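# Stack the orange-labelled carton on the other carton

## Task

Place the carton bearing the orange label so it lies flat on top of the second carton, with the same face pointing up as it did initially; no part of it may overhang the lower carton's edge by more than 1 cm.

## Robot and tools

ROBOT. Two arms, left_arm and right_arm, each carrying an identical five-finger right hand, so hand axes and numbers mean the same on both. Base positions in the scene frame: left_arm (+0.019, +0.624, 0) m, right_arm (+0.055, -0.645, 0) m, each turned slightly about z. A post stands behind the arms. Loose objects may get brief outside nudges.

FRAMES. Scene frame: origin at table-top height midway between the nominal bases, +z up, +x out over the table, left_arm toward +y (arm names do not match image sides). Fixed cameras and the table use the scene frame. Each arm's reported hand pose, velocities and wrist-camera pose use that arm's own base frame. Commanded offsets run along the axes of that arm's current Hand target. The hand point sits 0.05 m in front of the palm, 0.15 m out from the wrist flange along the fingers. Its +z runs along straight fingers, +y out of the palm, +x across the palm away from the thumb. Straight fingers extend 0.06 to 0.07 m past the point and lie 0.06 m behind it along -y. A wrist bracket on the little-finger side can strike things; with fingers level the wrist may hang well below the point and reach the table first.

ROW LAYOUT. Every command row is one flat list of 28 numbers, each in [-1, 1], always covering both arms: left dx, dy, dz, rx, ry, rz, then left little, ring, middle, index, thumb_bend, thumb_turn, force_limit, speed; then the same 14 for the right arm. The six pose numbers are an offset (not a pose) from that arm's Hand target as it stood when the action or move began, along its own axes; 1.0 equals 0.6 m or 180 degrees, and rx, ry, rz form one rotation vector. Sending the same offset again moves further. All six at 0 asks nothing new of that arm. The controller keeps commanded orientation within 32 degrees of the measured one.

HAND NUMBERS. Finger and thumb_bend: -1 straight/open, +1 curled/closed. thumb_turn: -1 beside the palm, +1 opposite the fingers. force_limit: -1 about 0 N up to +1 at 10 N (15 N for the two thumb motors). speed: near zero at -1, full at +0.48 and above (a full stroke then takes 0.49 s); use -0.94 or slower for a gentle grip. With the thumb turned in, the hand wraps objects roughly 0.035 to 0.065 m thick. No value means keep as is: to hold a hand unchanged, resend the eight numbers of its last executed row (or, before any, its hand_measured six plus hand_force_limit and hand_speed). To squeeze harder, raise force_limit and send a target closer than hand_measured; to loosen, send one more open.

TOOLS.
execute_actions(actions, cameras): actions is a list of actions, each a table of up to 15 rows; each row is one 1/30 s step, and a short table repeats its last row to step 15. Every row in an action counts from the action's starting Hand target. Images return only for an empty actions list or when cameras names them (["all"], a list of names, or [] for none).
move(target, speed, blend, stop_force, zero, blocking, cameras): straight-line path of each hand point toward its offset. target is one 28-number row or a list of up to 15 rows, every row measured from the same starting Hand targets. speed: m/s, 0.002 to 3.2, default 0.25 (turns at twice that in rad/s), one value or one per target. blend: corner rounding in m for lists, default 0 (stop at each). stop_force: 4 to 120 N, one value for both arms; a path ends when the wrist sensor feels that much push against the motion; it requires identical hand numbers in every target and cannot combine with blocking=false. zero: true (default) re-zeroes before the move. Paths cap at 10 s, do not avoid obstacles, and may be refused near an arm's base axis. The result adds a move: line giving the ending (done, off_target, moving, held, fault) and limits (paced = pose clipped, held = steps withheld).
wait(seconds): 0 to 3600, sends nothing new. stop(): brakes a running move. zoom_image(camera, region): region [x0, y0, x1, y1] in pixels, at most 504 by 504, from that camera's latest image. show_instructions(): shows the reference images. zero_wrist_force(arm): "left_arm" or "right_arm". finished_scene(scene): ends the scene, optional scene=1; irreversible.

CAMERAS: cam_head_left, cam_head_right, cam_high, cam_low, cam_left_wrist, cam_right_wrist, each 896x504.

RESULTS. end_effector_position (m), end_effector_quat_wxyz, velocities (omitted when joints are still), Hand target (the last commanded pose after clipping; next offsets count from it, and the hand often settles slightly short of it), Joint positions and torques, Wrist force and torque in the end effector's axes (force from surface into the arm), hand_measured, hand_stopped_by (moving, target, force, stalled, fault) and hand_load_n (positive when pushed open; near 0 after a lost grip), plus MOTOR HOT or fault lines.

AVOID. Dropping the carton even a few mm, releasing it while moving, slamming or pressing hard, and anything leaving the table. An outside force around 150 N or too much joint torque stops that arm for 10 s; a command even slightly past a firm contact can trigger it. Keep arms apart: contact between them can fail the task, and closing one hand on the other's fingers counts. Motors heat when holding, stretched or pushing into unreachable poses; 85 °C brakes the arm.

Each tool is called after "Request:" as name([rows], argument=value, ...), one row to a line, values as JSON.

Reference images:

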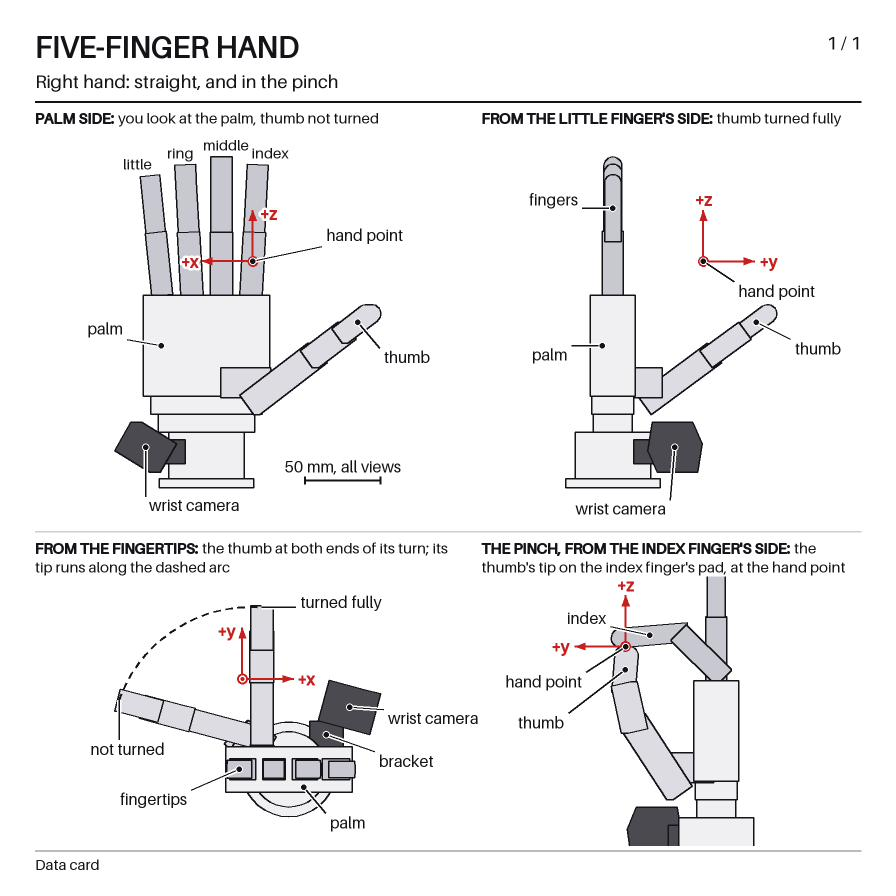

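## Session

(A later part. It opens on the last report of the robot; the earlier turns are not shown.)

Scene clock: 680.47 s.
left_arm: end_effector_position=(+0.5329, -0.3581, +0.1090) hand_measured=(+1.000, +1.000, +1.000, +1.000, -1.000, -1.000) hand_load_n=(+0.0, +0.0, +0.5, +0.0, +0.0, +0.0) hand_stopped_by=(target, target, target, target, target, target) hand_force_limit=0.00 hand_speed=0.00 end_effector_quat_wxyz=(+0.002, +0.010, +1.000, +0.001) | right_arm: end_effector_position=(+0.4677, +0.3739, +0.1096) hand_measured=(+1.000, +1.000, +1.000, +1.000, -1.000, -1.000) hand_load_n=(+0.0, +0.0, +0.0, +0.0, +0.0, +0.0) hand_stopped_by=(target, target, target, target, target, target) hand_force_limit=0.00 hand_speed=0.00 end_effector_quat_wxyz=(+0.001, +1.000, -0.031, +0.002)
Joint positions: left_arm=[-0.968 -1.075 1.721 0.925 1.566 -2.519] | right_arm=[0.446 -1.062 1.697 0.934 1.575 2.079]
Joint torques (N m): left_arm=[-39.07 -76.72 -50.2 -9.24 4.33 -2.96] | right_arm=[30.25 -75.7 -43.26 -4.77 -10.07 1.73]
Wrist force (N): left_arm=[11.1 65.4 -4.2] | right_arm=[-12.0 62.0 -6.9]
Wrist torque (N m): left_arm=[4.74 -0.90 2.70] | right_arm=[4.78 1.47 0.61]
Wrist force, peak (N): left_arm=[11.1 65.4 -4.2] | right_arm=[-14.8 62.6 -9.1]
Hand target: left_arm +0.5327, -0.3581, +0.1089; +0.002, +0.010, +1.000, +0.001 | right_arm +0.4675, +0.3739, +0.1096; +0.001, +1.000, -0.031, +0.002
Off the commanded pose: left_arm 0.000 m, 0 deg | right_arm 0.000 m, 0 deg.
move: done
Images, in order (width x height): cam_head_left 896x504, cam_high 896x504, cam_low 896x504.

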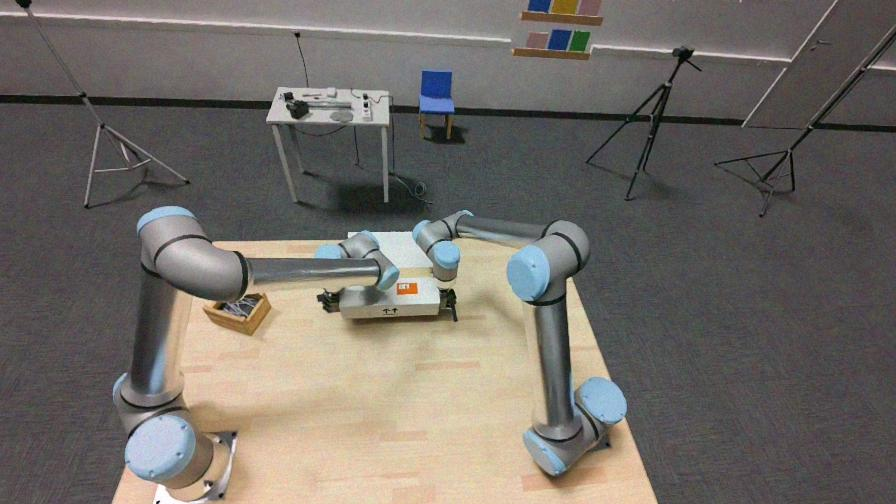

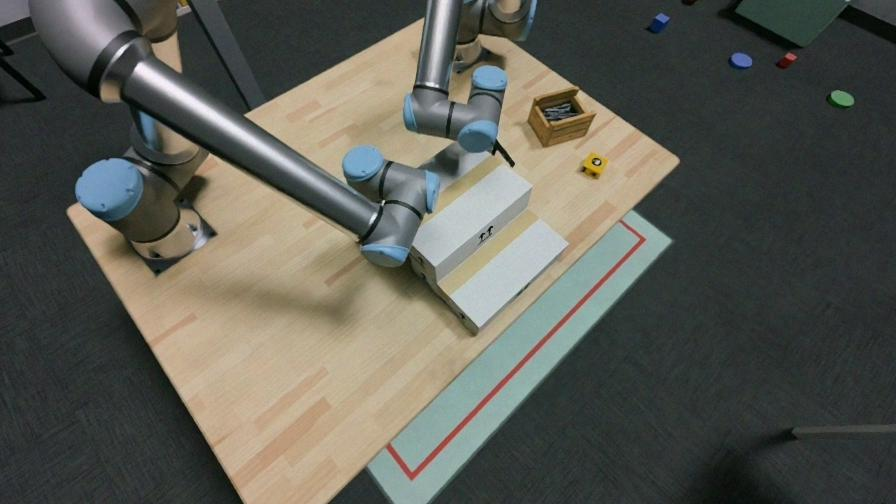

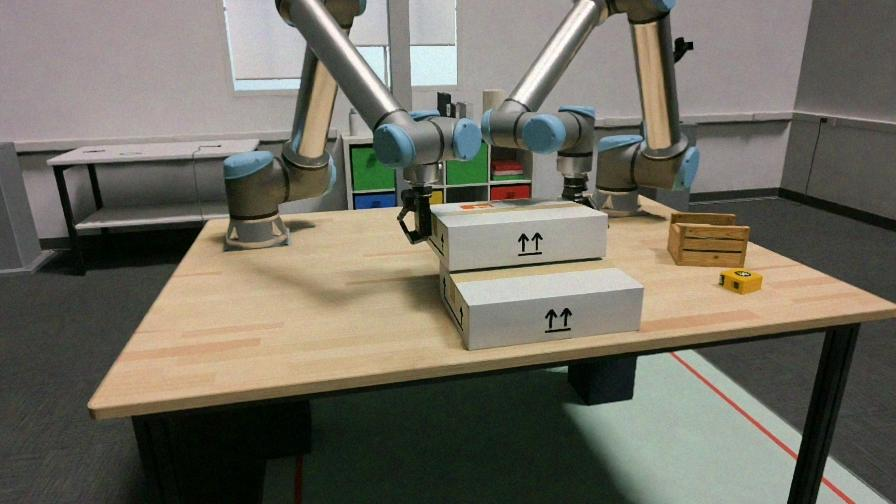

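Request:
move(target=[-0.0003,0,-0.00225,0,0.00417,0, 1,1,1,1,-1,-1, 0,0, 0.0003,0,-0.00355,0,-0.00417,0, 1,1,1,1,-1,-1, 0,0], speed=0.01)

Request:
move(target=[-0.0003,0,-0.00225,0,0.00417,0, 1,1,1,1,-1,-1, 0,0, 0.0003,0,-0.00355,0,-0.00417,0, 1,1,1,1,-1,-1, 0,0], speed=0.01, cameras=["cam_low"])

Request:
zoom_image(camera="cam_low", region=[420, 180, 660, 350])

Scene clock: 686.87 s.
left_arm: end_effector_position=(+0.5328, -0.3581, +0.1103) hand_measured=(+1.000, +1.000, +1.000, +1.000, -1.000, -1.000) hand_load_n=(+0.0, +0.0, +0.0, +0.0, -0.5, +0.0) hand_stopped_by=(target, target, target, target, target, target) hand_force_limit=0.00 hand_speed=0.00 end_effector_quat_wxyz=(-0.005, +0.010, +1.000, +0.002) | right_arm: end_effector_position=(+0.4677, +0.3739, +0.1118) hand_measured=(+1.000, +1.000, +1.000, +1.000, -1.000, -1.000) hand_load_n=(+0.0, +0.0, +0.0, +0.0, +0.0, +0.0) hand_stopped_by=(target, target, target, target, target, target) hand_force_limit=0.00 hand_speed=0.00 end_effector_quat_wxyz=(+0.001, +1.000, -0.031, -0.004)
Joint positions: left_arm=[-0.963 -1.072 1.714 0.937 1.576 -2.514] | right_arm=[0.444 -1.059 1.691 0.948 1.569 2.076]
Joint torques (N m): left_arm=[-28.33 -64.77 -68.27 -5.45 6.68 2.28] | right_arm=[19.57 -67.34 -56.57 -2.3 -11.53 -0.39]
Wrist force (N): left_arm=[0.0 59.6 8.1] | right_arm=[-5.2 62.2 -1.0]
Wrist torque (N m): left_arm=[3.32 -0.15 1.81] | right_arm=[4.37 0.54 1.15]
Wrist force, peak (N): left_arm=[8.7 63.1 -3.2] | right_arm=[-5.0 62.7 -1.4]
Hand target: left_arm +0.5328, -0.3581, +0.1103; -0.004, +0.010, +1.000, +0.002 | right_arm +0.4677, +0.3739, +0.1117; +0.001, +1.000, -0.031, -0.004
Off the commanded pose: left_arm 0.000 m, 0 deg | right_arm 0.000 m, 0 deg.
move: done

Scene clock: 687.73 s.
left_arm: end_effector_position=(+0.5330, -0.3581, +0.1116) hand_measured=(+1.000, +1.000, +1.000, +1.000, -1.000, -1.000) hand_load_n=(+0.5, +0.0, +0.0, +0.0, -0.5, +0.0) hand_stopped_by=(target, target, target, target, target, target) hand_force_limit=0.00 hand_speed=0.00 end_effector_quat_wxyz=(-0.011, +0.010, +1.000, +0.002) | right_arm: end_effector_position=(+0.4679, +0.3739, +0.1139) hand_measured=(+1.000, +1.000, +1.000, +1.000, -1.000, -1.000) hand_load_n=(+0.0, +0.0, +0.0, +0.5, +0.0, +0.0) hand_stopped_by=(target, target, target, target, target, target) hand_force_limit=0.00 hand_speed=0.00 end_effector_quat_wxyz=(+0.001, +0.999, -0.031, -0.011)
Joint positions: left_arm=[-0.958 -1.069 1.707 0.948 1.587 -2.509] | right_arm=[0.441 -1.056 1.685 0.962 1.563 2.073]
Joint torques (N m): left_arm=[-30.31 -66.76 -68.3 -5.8 6.95 2.12] | right_arm=[20.86 -71.72 -57.41 -2.38 -12.3 -0.68]
Wrist force (N): left_arm=[0.6 60.2 9.4] | right_arm=[-4.1 63.0 0.5]
Wrist torque (N m): left_arm=[3.21 -0.06 1.92] | right_arm=[4.35 0.07 1.23]
Wrist force, peak (N): left_arm=[0.5 60.4 9.3] | right_arm=[-4.1 63.0 0.5]
Hand target: left_arm +0.5330, -0.3581, +0.1116; -0.011, +0.010, +1.000, +0.002 | right_arm +0.4679, +0.3739, +0.1139; +0.001, +0.999, -0.031, -0.011
Off the commanded pose: left_arm 0.000 m, 0 deg | right_arm 0.000 m, 0 deg.
move: done

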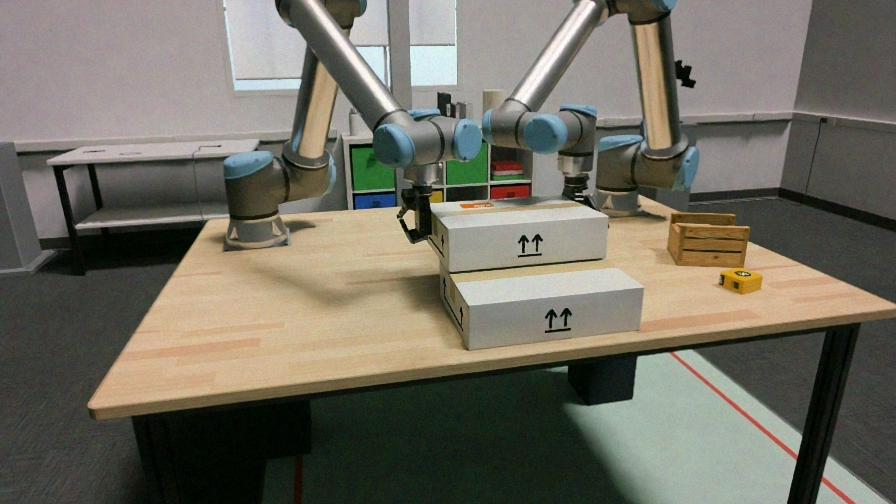

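Scaled by 2.100 from the camera's image (finer frame: 1280x720).

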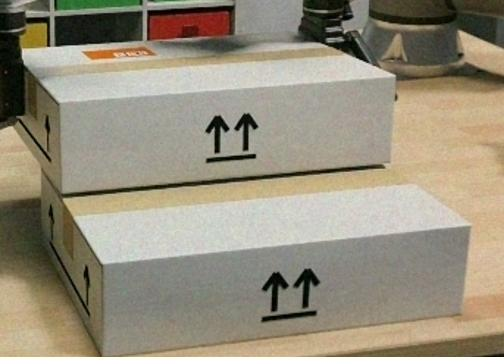

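Request:
move(target=[-0.0003,0,-0.00205,0,0.00417,0, 1,1,1,1,-1,-1, 0,0, 0.0003,0,-0.00355,0,-0.00417,0, 1,1,1,1,-1,-1, 0,0], speed=0.01, cameras=["cam_low"])

Request:
zoom_image(camera="cam_low", region=[420, 180, 660, 350])

Scene clock: 691.57 s.
left_arm: end_effector_position=(+0.5332, -0.3581, +0.1129) hand_measured=(+1.000, +1.000, +1.000, +1.000, -1.000, -1.000) hand_load_n=(+0.0, +0.0, +0.0, +0.0, +0.0, -0.5) hand_stopped_by=(target, target, target, target, target, target) hand_force_limit=0.00 hand_speed=0.00 end_effector_quat_wxyz=(-0.018, +0.010, +1.000, +0.002) | right_arm: end_effector_position=(+0.4681, +0.3739, +0.1160) hand_measured=(+1.000, +1.000, +1.000, +1.000, -1.000, -1.000) hand_load_n=(+0.5, +0.0, +0.0, +0.0, +0.0, +0.0) hand_stopped_by=(target, target, target, target, target, target) hand_force_limit=0.00 hand_speed=0.00 end_effector_quat_wxyz=(+0.001, +0.999, -0.031, -0.018)
Joint positions: left_arm=[-0.954 -1.066 1.7 0.96 1.597 -2.505] | right_arm=[0.438 -1.052 1.679 0.977 1.556 2.07]
Joint torques (N m): left_arm=[-31.36 -62.83 -68.2 -6.29 6.5 1.89] | right_arm=[19.9 -70.69 -57.98 -1.93 -12.4 -0.6]
Wrist force (N): left_arm=[1.5 62.0 7.4] | right_arm=[-3.6 63.2 2.6]
Wrist torque (N m): left_arm=[3.56 -0.04 2.05] | right_arm=[4.08 0.01 1.29]
Wrist force, peak (N): left_arm=[1.4 62.3 8.0] | right_arm=[-4.9 63.9 0.0]
Hand target: left_arm +0.5332, -0.3581, +0.1129; -0.018, +0.010, +1.000, +0.002 | right_arm +0.4681, +0.3739, +0.1160; +0.001, +0.999, -0.031, -0.017
Off the commanded pose: left_arm 0.000 m, 0 deg | right_arm 0.000 m, 0 deg.
move: done

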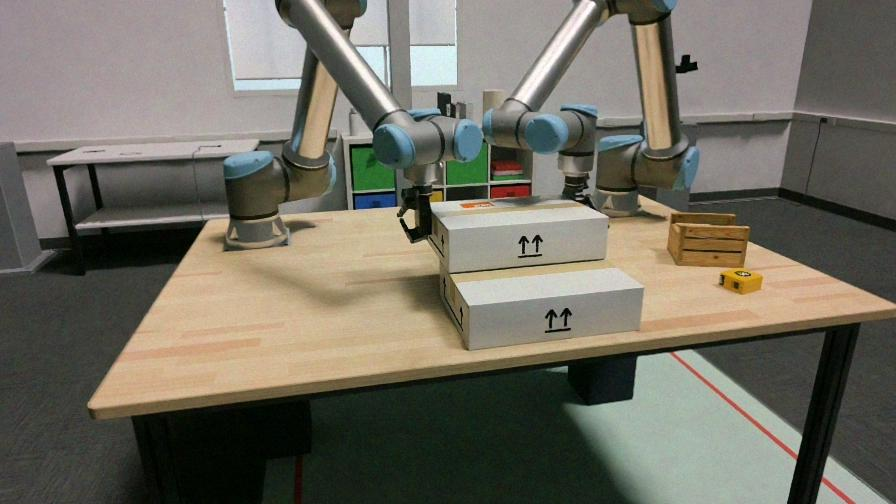

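Scaled by 2.100 from the camera's image (finer frame: 1280x720).

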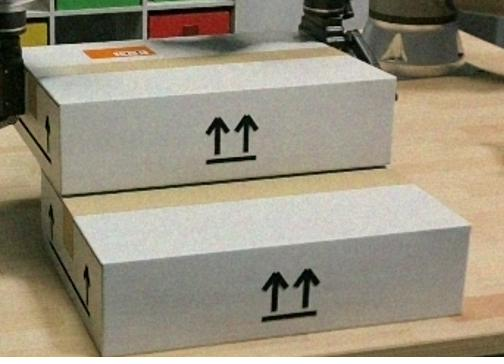

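Request:
move(target=[-0.0003,0,-0.00205,0,0.00417,0, 1,1,1,1,-1,-1, 0,0, 0.0003,0,-0.00355,0,-0.00417,0, 1,1,1,1,-1,-1, 0,0], speed=0.01)

Request:
move(target=[-0.0333,0,-0.0009,0,0,0, 1,1,1,1,-1,-1, 0,0, 0.0333,0,-0.0009,0,0,0, 1,1,1,1,-1,-1, 0,0], speed=0.03, cameras=["cam_high","cam_low","cam_head_left"])

Request:
zoom_image(camera="cam_high", region=[410, 180, 590, 340])

Request:
zoom_image(camera="cam_low", region=[420, 180, 660, 350])

Scene clock: 696.97 s.
left_arm: end_effector_position=(+0.5335, -0.3581, +0.1141) hand_measured=(+1.000, +1.000, +1.000, +1.000, -1.000, -1.000) hand_load_n=(+0.0, +0.0, +0.0, +0.0, +0.0, +0.0) hand_stopped_by=(target, target, target, target, target, target) hand_force_limit=0.00 hand_speed=0.00 end_effector_quat_wxyz=(-0.024, +0.010, +1.000, +0.002) | right_arm: end_effector_position=(+0.4683, +0.3739, +0.1181) hand_measured=(+1.000, +1.000, +1.000, +1.000, -1.000, -1.000) hand_load_n=(+0.0, +0.5, +0.0, +0.0, +0.0, +0.0) hand_stopped_by=(target, target, target, target, target, target) hand_force_limit=0.00 hand_speed=0.00 end_effector_quat_wxyz=(+0.001, +0.999, -0.031, -0.024)
Joint positions: left_arm=[-0.949 -1.062 1.693 0.971 1.608 -2.5] | right_arm=[0.435 -1.049 1.672 0.991 1.55 2.067]
Joint torques (N m): left_arm=[-30.22 -64.91 -69.17 -6.89 7.1 1.84] | right_arm=[21.98 -71.79 -58.39 -1.3 -12.39 -0.4]
Wrist force (N): left_arm=[3.3 64.1 5.6] | right_arm=[-3.8 62.8 4.0]
Wrist torque (N m): left_arm=[3.83 -0.01 2.29] | right_arm=[3.88 0.10 1.25]
Wrist force, peak (N): left_arm=[3.6 64.4 5.4] | right_arm=[-4.9 64.0 2.4]
Hand target: left_arm +0.5335, -0.3581, +0.1141; -0.024, +0.010, +1.000, +0.002 | right_arm +0.4683, +0.3739, +0.1181; +0.001, +0.999, -0.031, -0.024
Off the commanded pose: left_arm 0.000 m, 0 deg | right_arm 0.000 m, 0 deg.
move: done

Scene clock: 697.90 s.
left_arm: end_effector_position=(+0.5536, -0.3586, +0.1137) hand_measured=(+1.000, +1.000, +1.000, +1.000, -1.000, -1.000) hand_load_n=(+0.0, +0.0, +0.0, +0.0, +0.0, +0.0) hand_stopped_by=(target, target, target, target, target, target) hand_force_limit=0.00 hand_speed=0.00 end_effector_quat_wxyz=(-0.024, +0.010, +1.000, +0.002) | right_arm: end_effector_position=(+0.4885, +0.3726, +0.1177) hand_measured=(+1.000, +1.000, +1.000, +1.000, -1.000, -1.000) hand_load_n=(+0.0, +0.0, +0.0, +0.0, +0.0, +0.0) hand_stopped_by=(target, target, target, target, target, target) hand_force_limit=0.00 hand_speed=0.00 end_effector_quat_wxyz=(+0.001, +0.999, -0.031, -0.024)
Joint positions: left_arm=[-0.924 -1.04 1.657 0.985 1.607 -2.475] | right_arm=[0.421 -1.028 1.639 1.004 1.551 2.053]
Joint torques (N m): left_arm=[-38.77 -73.53 -48.99 -10.3 4.54 -2.3] | right_arm=[32.91 -75.61 -43.88 -6.06 -8.28 1.56]
Wrist force (N): left_arm=[13.2 68.4 -7.8] | right_arm=[-14.3 65.4 -10.3]
Wrist torque (N m): left_arm=[5.10 -0.77 2.98] | right_arm=[5.18 1.67 0.49]
Wrist force, peak (N): left_arm=[13.2 68.4 -7.8] | right_arm=[-17.7 66.9 -11.9]
Hand target: left_arm +0.5534, -0.3585, +0.1137; -0.024, +0.010, +1.000, +0.002 | right_arm +0.4883, +0.3726, +0.1177; +0.001, +0.999, -0.031, -0.024
Off the commanded pose: left_arm 0.000 m, 0 deg | right_arm 0.000 m, 0 deg.
move: done
Images, in order (width x height): cam_head_left 896x504, cam_high 896x504, cam_low 896x504.

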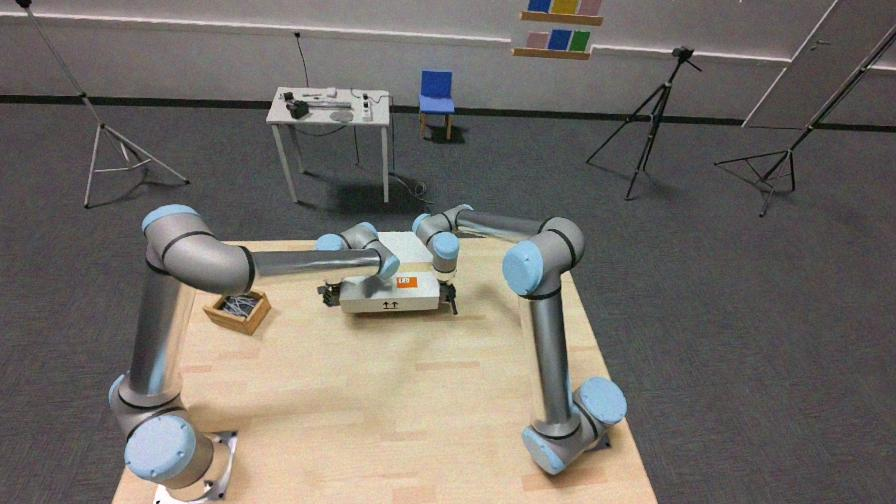

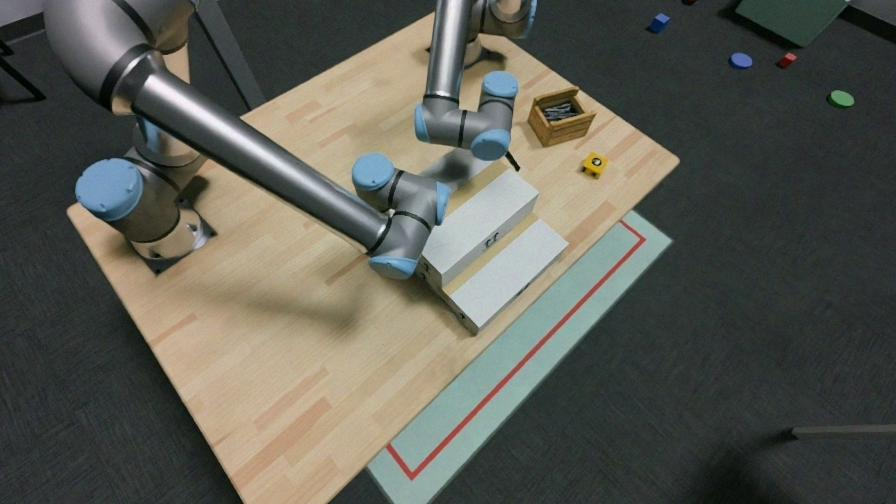

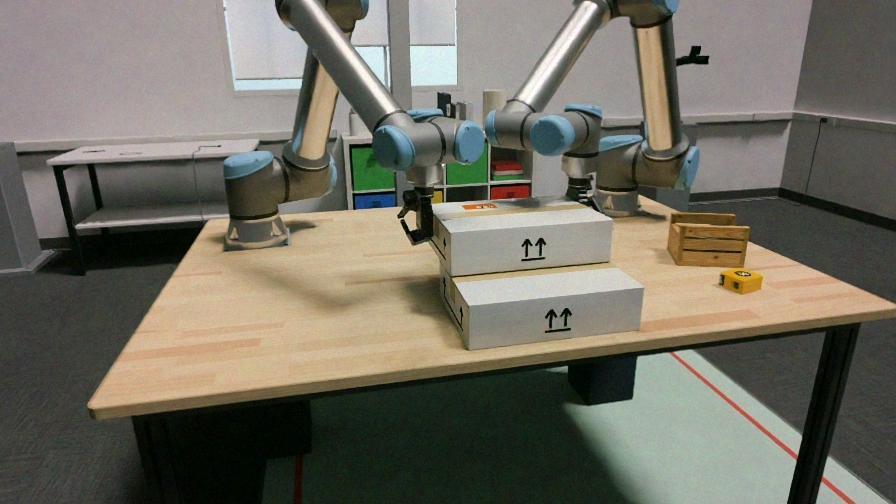

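Scaled by 2.800 from the camera's image (finer frame: 1280x720).

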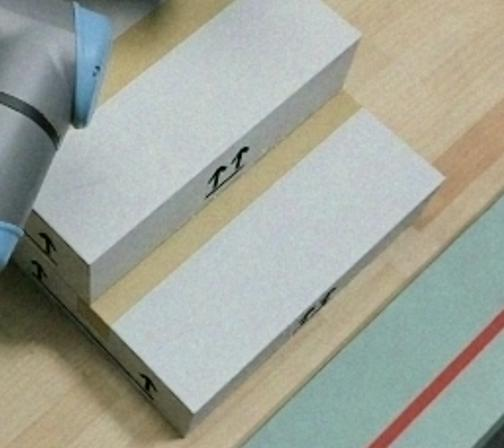

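Scaled by 2.100 from the camera's image (finer frame: 1280x720).

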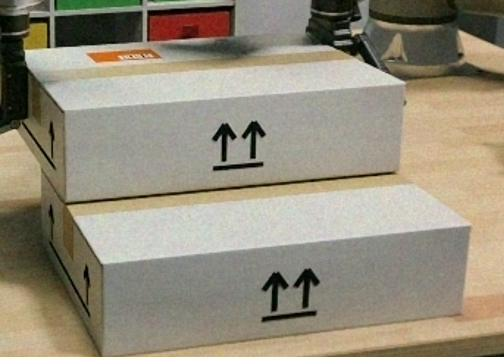

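Request:
move(target=[0,0,-0.0008,0,0,0, 1,1,1,1,-1,-1, 0,0, 0,0,-0.0008,0,0,0, 1,1,1,1,-1,-1, 0,0], speed=0.01)

Request:
move(target=[-0.05,0,-0.0024,0,0,0, 1,1,1,1,-1,-1, 0,0, 0.05,0,-0.0024,0,0,0, 1,1,1,1,-1,-1, 0,0], speed=0.03)

Scene clock: 706.27 s.
left_arm: end_effector_position=(+0.5534, -0.3585, +0.1141) hand_measured=(+1.000, +1.000, +1.000, +1.000, -1.000, -1.000) hand_load_n=(+0.0, +0.0, +0.0, +0.0, +0.0, +0.0) hand_stopped_by=(target, target, target, target, target, target) hand_force_limit=0.00 hand_speed=0.00 end_effector_quat_wxyz=(-0.024, +0.010, +1.000, +0.002) | right_arm: end_effector_position=(+0.4883, +0.3726, +0.1181) hand_measured=(+1.000, +1.000, +1.000, +1.000, -1.000, -1.000) hand_load_n=(+0.0, +0.0, +0.0, +0.0, +0.0, +0.0) hand_stopped_by=(target, target, target, target, target, target) hand_force_limit=0.00 hand_speed=0.00 end_effector_quat_wxyz=(+0.001, +0.999, -0.031, -0.024)
Joint positions: left_arm=[-0.924 -1.04 1.657 0.986 1.607 -2.475] | right_arm=[0.421 -1.029 1.639 1.005 1.551 2.053]
Joint torques (N m): left_arm=[-37.64 -83.23 -72.11 -1.77 8.42 -2.36] | right_arm=[34.03 -80.86 -62.32 2.19 -11.81 0.34]
Wrist force (N): left_arm=[-4.9 59.9 9.5] | right_arm=[-1.5 62.4 3.5]
Wrist torque (N m): left_arm=[3.31 0.35 1.31] | right_arm=[3.99 -0.05 1.30]
Wrist force, peak (N): left_arm=[10.8 67.0 -7.3] | right_arm=[-8.9 64.8 -7.9]
Hand target: left_arm +0.5535, -0.3585, +0.1141; -0.024, +0.010, +1.000, +0.002 | right_arm +0.4883, +0.3726, +0.1182; +0.001, +0.999, -0.031, -0.024
Off the commanded pose: left_arm 0.000 m, 0 deg | right_arm 0.000 m, 0 deg.
move: done

Scene clock: 707.53 s.
left_arm: end_effector_position=(+0.5837, -0.3591, +0.1142) hand_measured=(+1.000, +1.000, +1.000, +1.000, -1.000, -1.000) hand_load_n=(+0.0, +0.0, +0.0, +0.0, -0.5, +0.0) hand_stopped_by=(target, target, target, target, target, target) hand_force_limit=0.00 hand_speed=0.00 end_effector_quat_wxyz=(-0.024, +0.010, +1.000, +0.002) | right_arm: end_effector_position=(+0.5185, +0.3708, +0.1182) hand_measured=(+1.000, +1.000, +1.000, +1.000, -1.000, -1.000) hand_load_n=(+0.0, +0.0, +0.0, +0.0, +0.0, +0.0) hand_stopped_by=(target, target, target, target, target, target) hand_force_limit=0.00 hand_speed=0.00 end_effector_quat_wxyz=(+0.001, +0.999, -0.031, -0.024)
Joint positions: left_arm=[-0.889 -1.006 1.6 1.01 1.606 -2.44] | right_arm=[0.401 -0.997 1.586 1.027 1.552 2.033]
Joint torques (N m): left_arm=[-43.55 -78.3 -44.66 -9.58 5.45 -2.68] | right_arm=[33.81 -78.09 -40.22 -5.48 -8 1.51]
Wrist force (N): left_arm=[9.5 66.4 -7.4] | right_arm=[-12.2 63.1 -10.6]
Wrist torque (N m): left_arm=[4.93 -0.77 2.50] | right_arm=[5.00 1.69 0.42]
Wrist force, peak (N): left_arm=[11.5 69.1 -5.2] | right_arm=[-15.8 69.5 -11.4]
Hand target: left_arm +0.5835, -0.3591, +0.1141; -0.024, +0.010, +1.000, +0.002 | right_arm +0.5183, +0.3708, +0.1182; +0.001, +0.999, -0.031, -0.024
Off the commanded pose: left_arm 0.000 m, 0 deg | right_arm 0.000 m, 0 deg.
move: done

Request:
move(target=[-0.0003,0,-0.0013,0,0.0044,0, 1,1,1,1,-1,-1, 0,0, 0.0003,0,-0.0027,0,-0.0044,0, 1,1,1,1,-1,-1, 0,0], speed=0.01, cameras=["cam_high","cam_low","cam_head_left"])

Request:
zoom_image(camera="cam_low", region=[420, 180, 660, 350])

Scene clock: 717.67 s.
left_arm: end_effector_position=(+0.5837, -0.3591, +0.1149) hand_measured=(+1.000, +1.000, +1.000, +1.000, -1.000, -1.000) hand_load_n=(+0.0, +0.0, +0.0, +0.0, +0.0, +0.0) hand_stopped_by=(target, target, target, target, target, target) hand_force_limit=0.00 hand_speed=0.00 end_effector_quat_wxyz=(-0.031, +0.010, +0.999, +0.002) | right_arm: end_effector_position=(+0.5185, +0.3708, +0.1198) hand_measured=(+1.000, +1.000, +1.000, +1.000, -1.000, -1.000) hand_load_n=(-0.5, +0.0, +0.0, +0.0, +0.0, +0.0) hand_stopped_by=(target, target, target, target, target, target) hand_force_limit=0.00 hand_speed=0.00 end_effector_quat_wxyz=(+0.000, +0.999, -0.031, -0.031)
Joint positions: left_arm=[-0.885 -1.002 1.593 1.022 1.616 -2.436] | right_arm=[0.398 -0.993 1.579 1.041 1.546 2.03]
Joint torques (N m): left_arm=[-29.15 -60.92 -65.13 -7.58 7.32 2.06] | right_arm=[21.41 -67.54 -55.03 -3.82 -12.77 -0.13]
Wrist force (N): left_arm=[8.3 64.2 -4.9] | right_arm=[-10.9 65.3 -11.0]
Wrist torque (N m): left_arm=[4.61 -0.83 2.58] | right_arm=[5.13 1.65 0.69]
Wrist force, peak (N): left_arm=[7.4 64.8 -6.3] | right_arm=[-10.7 65.5 -10.4]
Hand target: left_arm +0.5837, -0.3591, +0.1149; -0.031, +0.010, +0.999, +0.002 | right_arm +0.5185, +0.3708, +0.1198; +0.000, +0.999, -0.031, -0.031
Off the commanded pose: left_arm 0.000 m, 0 deg | right_arm 0.000 m, 0 deg.
move: done
Images, in order (width x height): cam_head_left 896x504, cam_high 896x504, cam_low 896x504.

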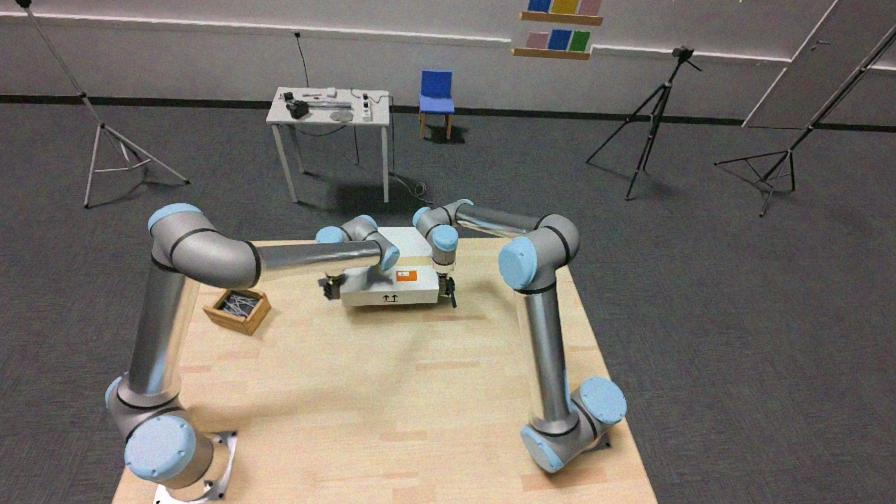

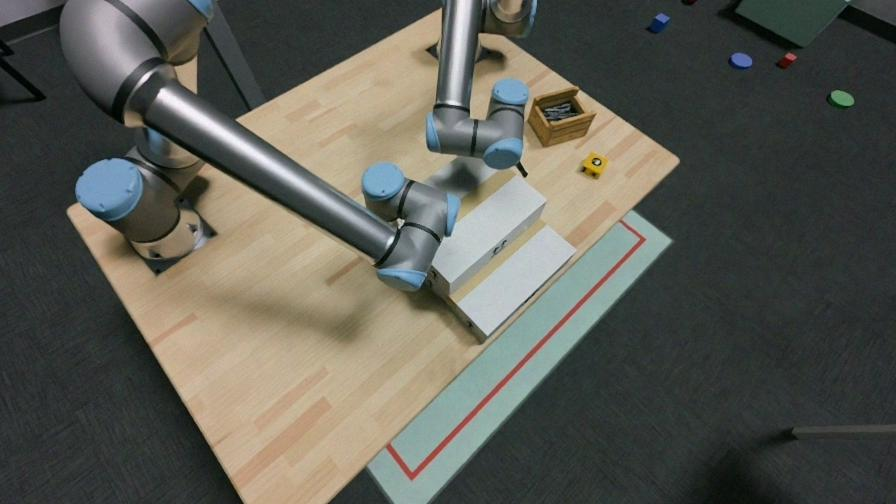

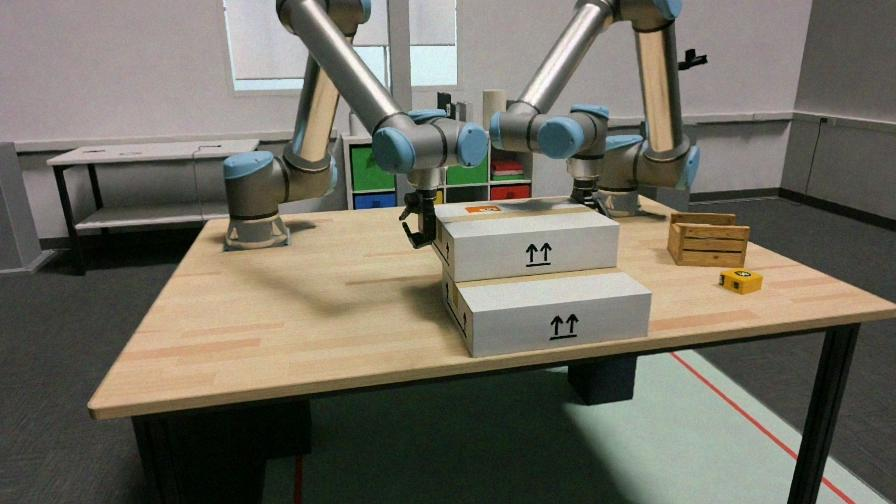

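Scaled by 2.100 from the camera's image (finer frame: 1280x720).

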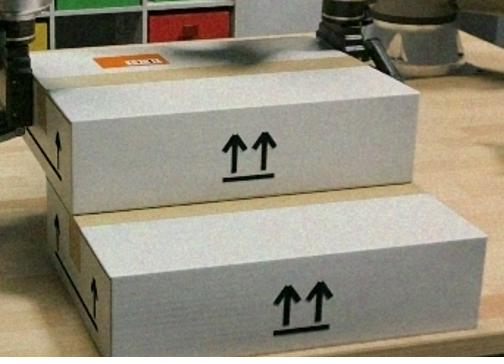

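Request:
zoom_image(camera="cam_high", region=[420, 190, 600, 360])

Request:
zoom_image(camera="cam_low", region=[420, 260, 700, 420])

Scaled by 2.800 from the camera's image (finer frame: 1280x720).

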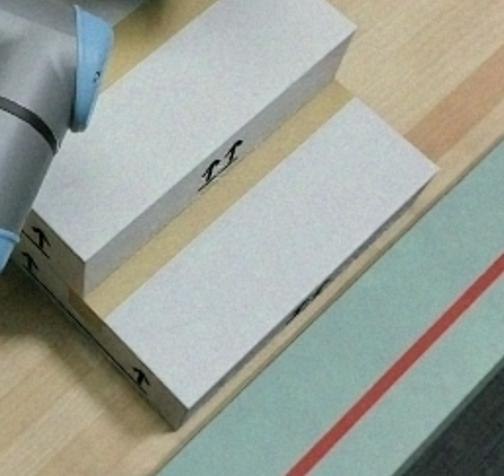

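Scaled by 1.800 from the camera's image (finer frame: 1280x720).

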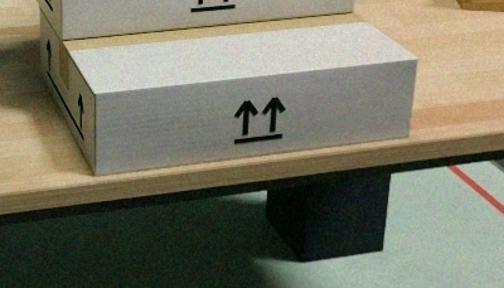

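Request:
move(target=[0,0.005,0,0,0,0, 1,1,1,1,-1,-1, 0,0, 0,0.005,0,0,0,0, 1,1,1,1,-1,-1, 0,0], speed=0.004)

Request:
move(target=[0,0.0333,0,0,0,0, 1,1,1,1,-1,-1, 0,0, 0,0.0333,0,0,0,0, 1,1,1,1,-1,-1, 0,0], speed=0.03, cameras=["cam_high","cam_low","cam_head_left"])

Request:
zoom_image(camera="cam_low", region=[420, 180, 660, 350])

Request:
zoom_image(camera="cam_high", region=[420, 190, 600, 360])

Request:
zoom_image(camera="cam_head_left", region=[300, 210, 480, 340])

Scene clock: 732.90 s.
left_arm: end_effector_position=(+0.5838, -0.3561, +0.1149) hand_measured=(+1.000, +1.000, +1.000, +1.000, -1.000, -1.000) hand_load_n=(+0.0, +0.0, +0.0, +0.0, +0.0, +0.0) hand_stopped_by=(target, target, target, target, target, target) hand_force_limit=0.00 hand_speed=0.00 end_effector_quat_wxyz=(-0.031, +0.010, +0.999, +0.002) | right_arm: end_effector_position=(+0.5184, +0.3677, +0.1198) hand_measured=(+1.000, +1.000, +1.000, +1.000, -1.000, -1.000) hand_load_n=(+0.0, +0.0, +0.0, +0.0, +0.0, +0.0) hand_stopped_by=(target, target, target, target, target, target) hand_force_limit=0.00 hand_speed=0.00 end_effector_quat_wxyz=(+0.000, +0.999, -0.031, -0.031)
Joint positions: left_arm=[-0.882 -1.004 1.598 1.02 1.616 -2.433] | right_arm=[0.394 -0.996 1.584 1.039 1.546 2.026]
Joint torques (N m): left_arm=[5.44 -79.89 -22.33 2.4 -1.9 2.47] | right_arm=[-6.19 -78.23 -28.55 1.87 2.47 -1.22]
Wrist force (N): left_arm=[0.9 1.0 1.7] | right_arm=[-5.8 0.1 -6.0]
Wrist torque (N m): left_arm=[0.11 -0.13 -0.19] | right_arm=[0.48 1.10 -0.37]
Wrist force, peak (N): left_arm=[9.1 65.2 -5.1] | right_arm=[-12.8 66.7 -12.4]
Hand target: left_arm +0.5838, -0.3561, +0.1149; -0.031, +0.010, +0.999, +0.002 | right_arm +0.5184, +0.3678, +0.1198; +0.000, +0.999, -0.031, -0.031
Off the commanded pose: left_arm 0.000 m, 0 deg | right_arm 0.000 m, 0 deg.
move: done

Scene clock: 733.83 s.
left_arm: end_effector_position=(+0.5841, -0.3359, +0.1149) hand_measured=(+1.000, +1.000, +1.000, +1.000, -1.000, -1.000) hand_load_n=(+0.0, +0.0, +0.0, +0.0, +0.0, +0.0) hand_stopped_by=(target, target, target, target, target, target) hand_force_limit=0.00 hand_speed=0.00 end_effector_quat_wxyz=(-0.031, +0.010, +0.999, +0.002) | right_arm: end_effector_position=(+0.5171, +0.3477, +0.1198) hand_measured=(+1.000, +1.000, +1.000, +1.000, -1.000, -1.000) hand_load_n=(+0.5, +0.0, +0.0, +0.0, +0.0, +0.0) hand_stopped_by=(target, target, target, target, target, target) hand_force_limit=0.00 hand_speed=0.00 end_effector_quat_wxyz=(+0.000, +0.999, -0.031, -0.031)
Joint positions: left_arm=[-0.863 -1.02 1.624 1.01 1.615 -2.413] | right_arm=[0.368 -1.013 1.614 1.027 1.548 2]
Joint torques (N m): left_arm=[-6.86 -62.59 -41.53 4.28 -2.19 -1.84] | right_arm=[8.79 -65.24 -44.48 4.7 2.03 1.05]
Wrist force (N): left_arm=[1.0 0.7 2.1] | right_arm=[-5.6 0.2 -6.0]
Wrist torque (N m): left_arm=[0.04 -0.15 -0.20] | right_arm=[0.54 1.08 -0.36]
Wrist force, peak (N): left_arm=[1.2 1.1 2.3] | right_arm=[-5.4 0.3 -6.3]
Hand target: left_arm +0.5842, -0.3361, +0.1150; -0.031, +0.010, +0.999, +0.002 | right_arm +0.5171, +0.3478, +0.1198; +0.000, +0.999, -0.031, -0.031
Off the commanded pose: left_arm 0.000 m, 0 deg | right_arm 0.000 m, 0 deg.
move: done
Images, in order (width x height): cam_head_left 896x504, cam_high 896x504, cam_low 896x504.

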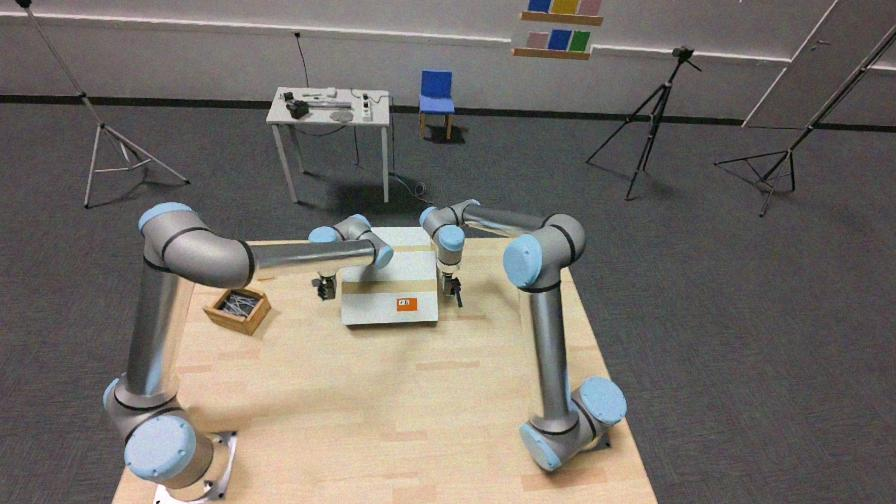

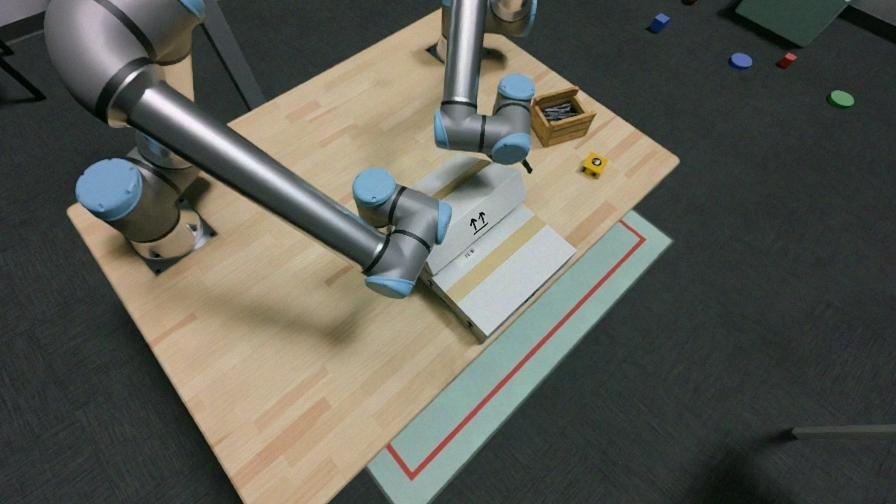

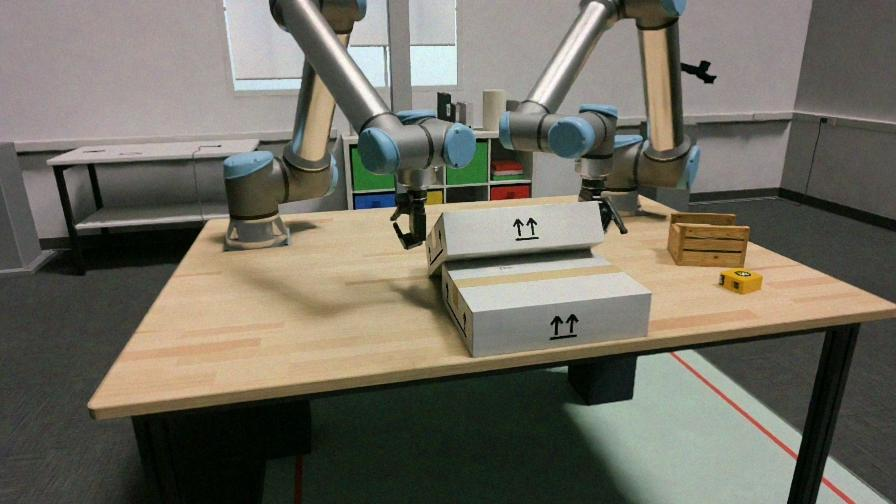

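Scaled by 2.100 from the camera's image (finer frame: 1280x720).

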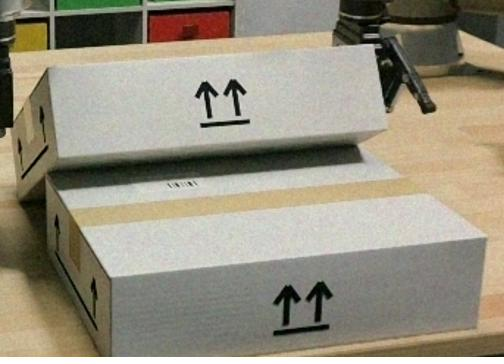

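Scaled by 2.800 from the camera's image (finer frame: 1280x720).

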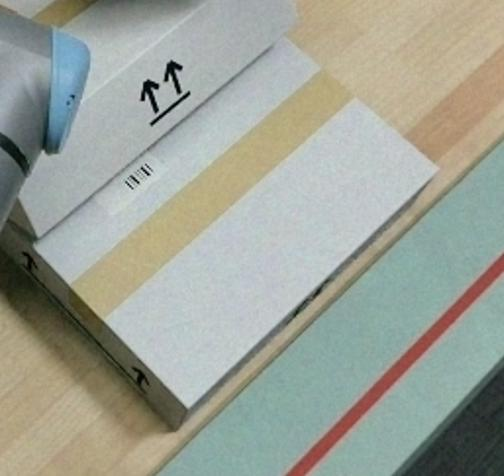

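Scaled by 2.800 from the camera's image (finer frame: 1280x720).

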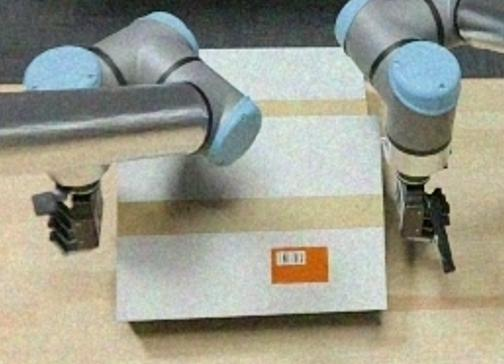

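Request:
move(target=[-0.4162,0.0333,-0.0254,0,-0.0194,0, 1,1,1,1,-1,-1, 0,0, 0.4153,0.0333,-0.0254,0,0.0194,0, 1,1,1,1,-1,-1, 0,0], speed=0.12, cameras=["cam_high","cam_low","cam_head_left"])

Request:
zoom_image(camera="cam_low", region=[380, 140, 700, 350])

Scene clock: 752.43 s.
left_arm: end_effector_position=(+0.8347, -0.3210, +0.1147) hand_measured=(+1.000, +1.000, +1.000, +1.000, -1.000, -1.000) hand_load_n=(+0.5, +0.0, +0.0, +0.0, +0.0, +0.0) hand_stopped_by=(target, target, target, target, target, target) hand_force_limit=0.00 hand_speed=0.00 end_effector_quat_wxyz=(-0.001, +0.010, +1.000, +0.002) | right_arm: end_effector_position=(+0.7651, +0.3125, +0.1197) hand_measured=(+1.000, +1.000, +1.000, +1.000, -1.000, -1.000) hand_load_n=(+0.0, +0.0, +0.0, +0.0, +0.0, +0.0) hand_stopped_by=(target, target, target, target, target, target) hand_force_limit=0.00 hand_speed=0.00 end_effector_quat_wxyz=(+0.001, +1.000, -0.031, -0.001)
Joint positions: left_arm=[-0.641 -0.726 1.094 1.205 1.569 -2.192] | right_arm=[0.236 -0.741 1.114 1.2 1.573 1.868]
Joint torques (N m): left_arm=[-1.95 -94.03 -31.63 1.65 0.67 -3.91] | right_arm=[6.96 -92.43 -38.46 1.54 0.39 1.78]
Wrist force (N): left_arm=[1.5 1.3 2.2] | right_arm=[-6.0 0.1 -6.5]
Wrist torque (N m): left_arm=[0.09 -0.25 -0.05] | right_arm=[0.67 1.15 -0.43]
Wrist force, peak (N): left_arm=[2.6 0.8 2.6] | right_arm=[-7.6 -0.7 -5.8]
Hand target: left_arm +0.8347, -0.3210, +0.1147; -0.001, +0.010, +1.000, +0.001 | right_arm +0.7651, +0.3126, +0.1197; +0.001, +1.000, -0.031, +0.000
Off the commanded pose: left_arm 0.000 m, 0 deg | right_arm 0.000 m, 0 deg.
move: done
Images, in order (width x height): cam_head_left 896x504, cam_high 896x504, cam_low 896x504.

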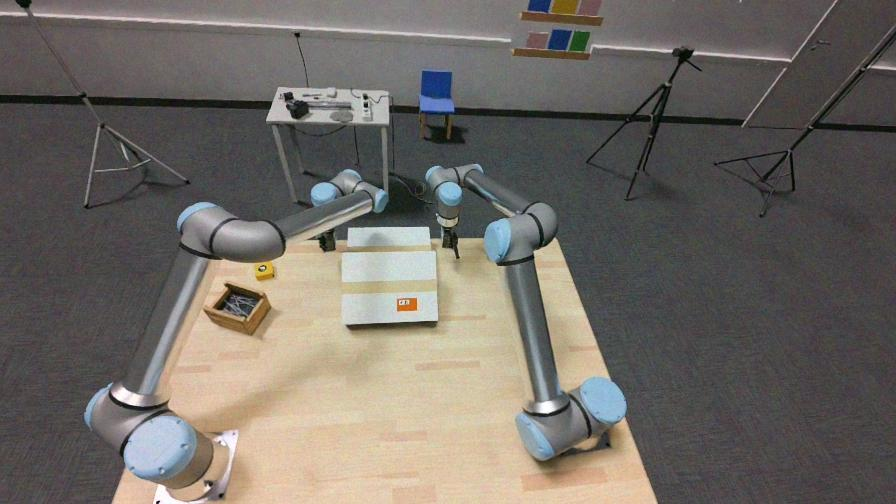

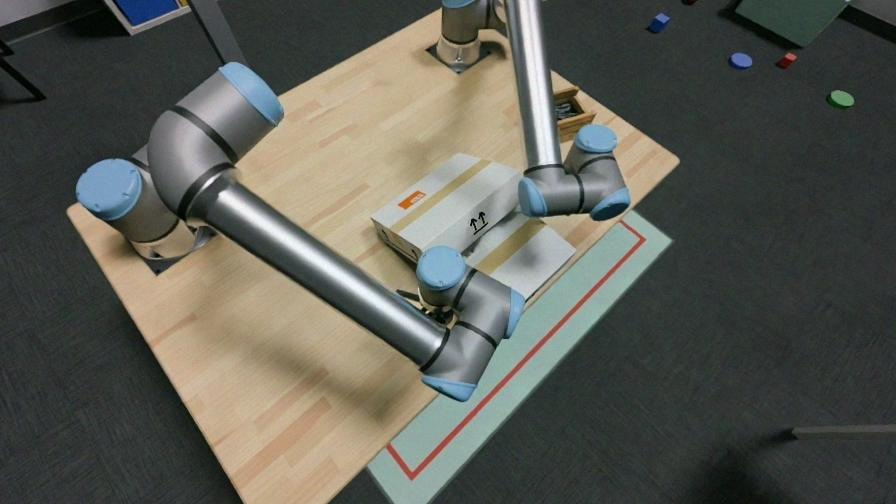

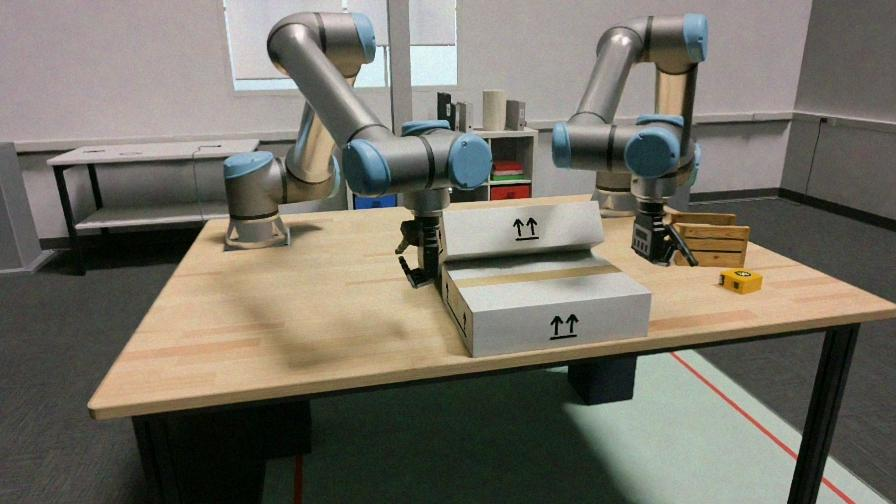

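Scaled by 1.575 from the camera's image (finer frame: 1280x720).

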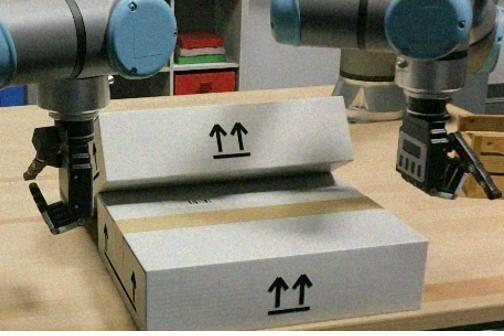

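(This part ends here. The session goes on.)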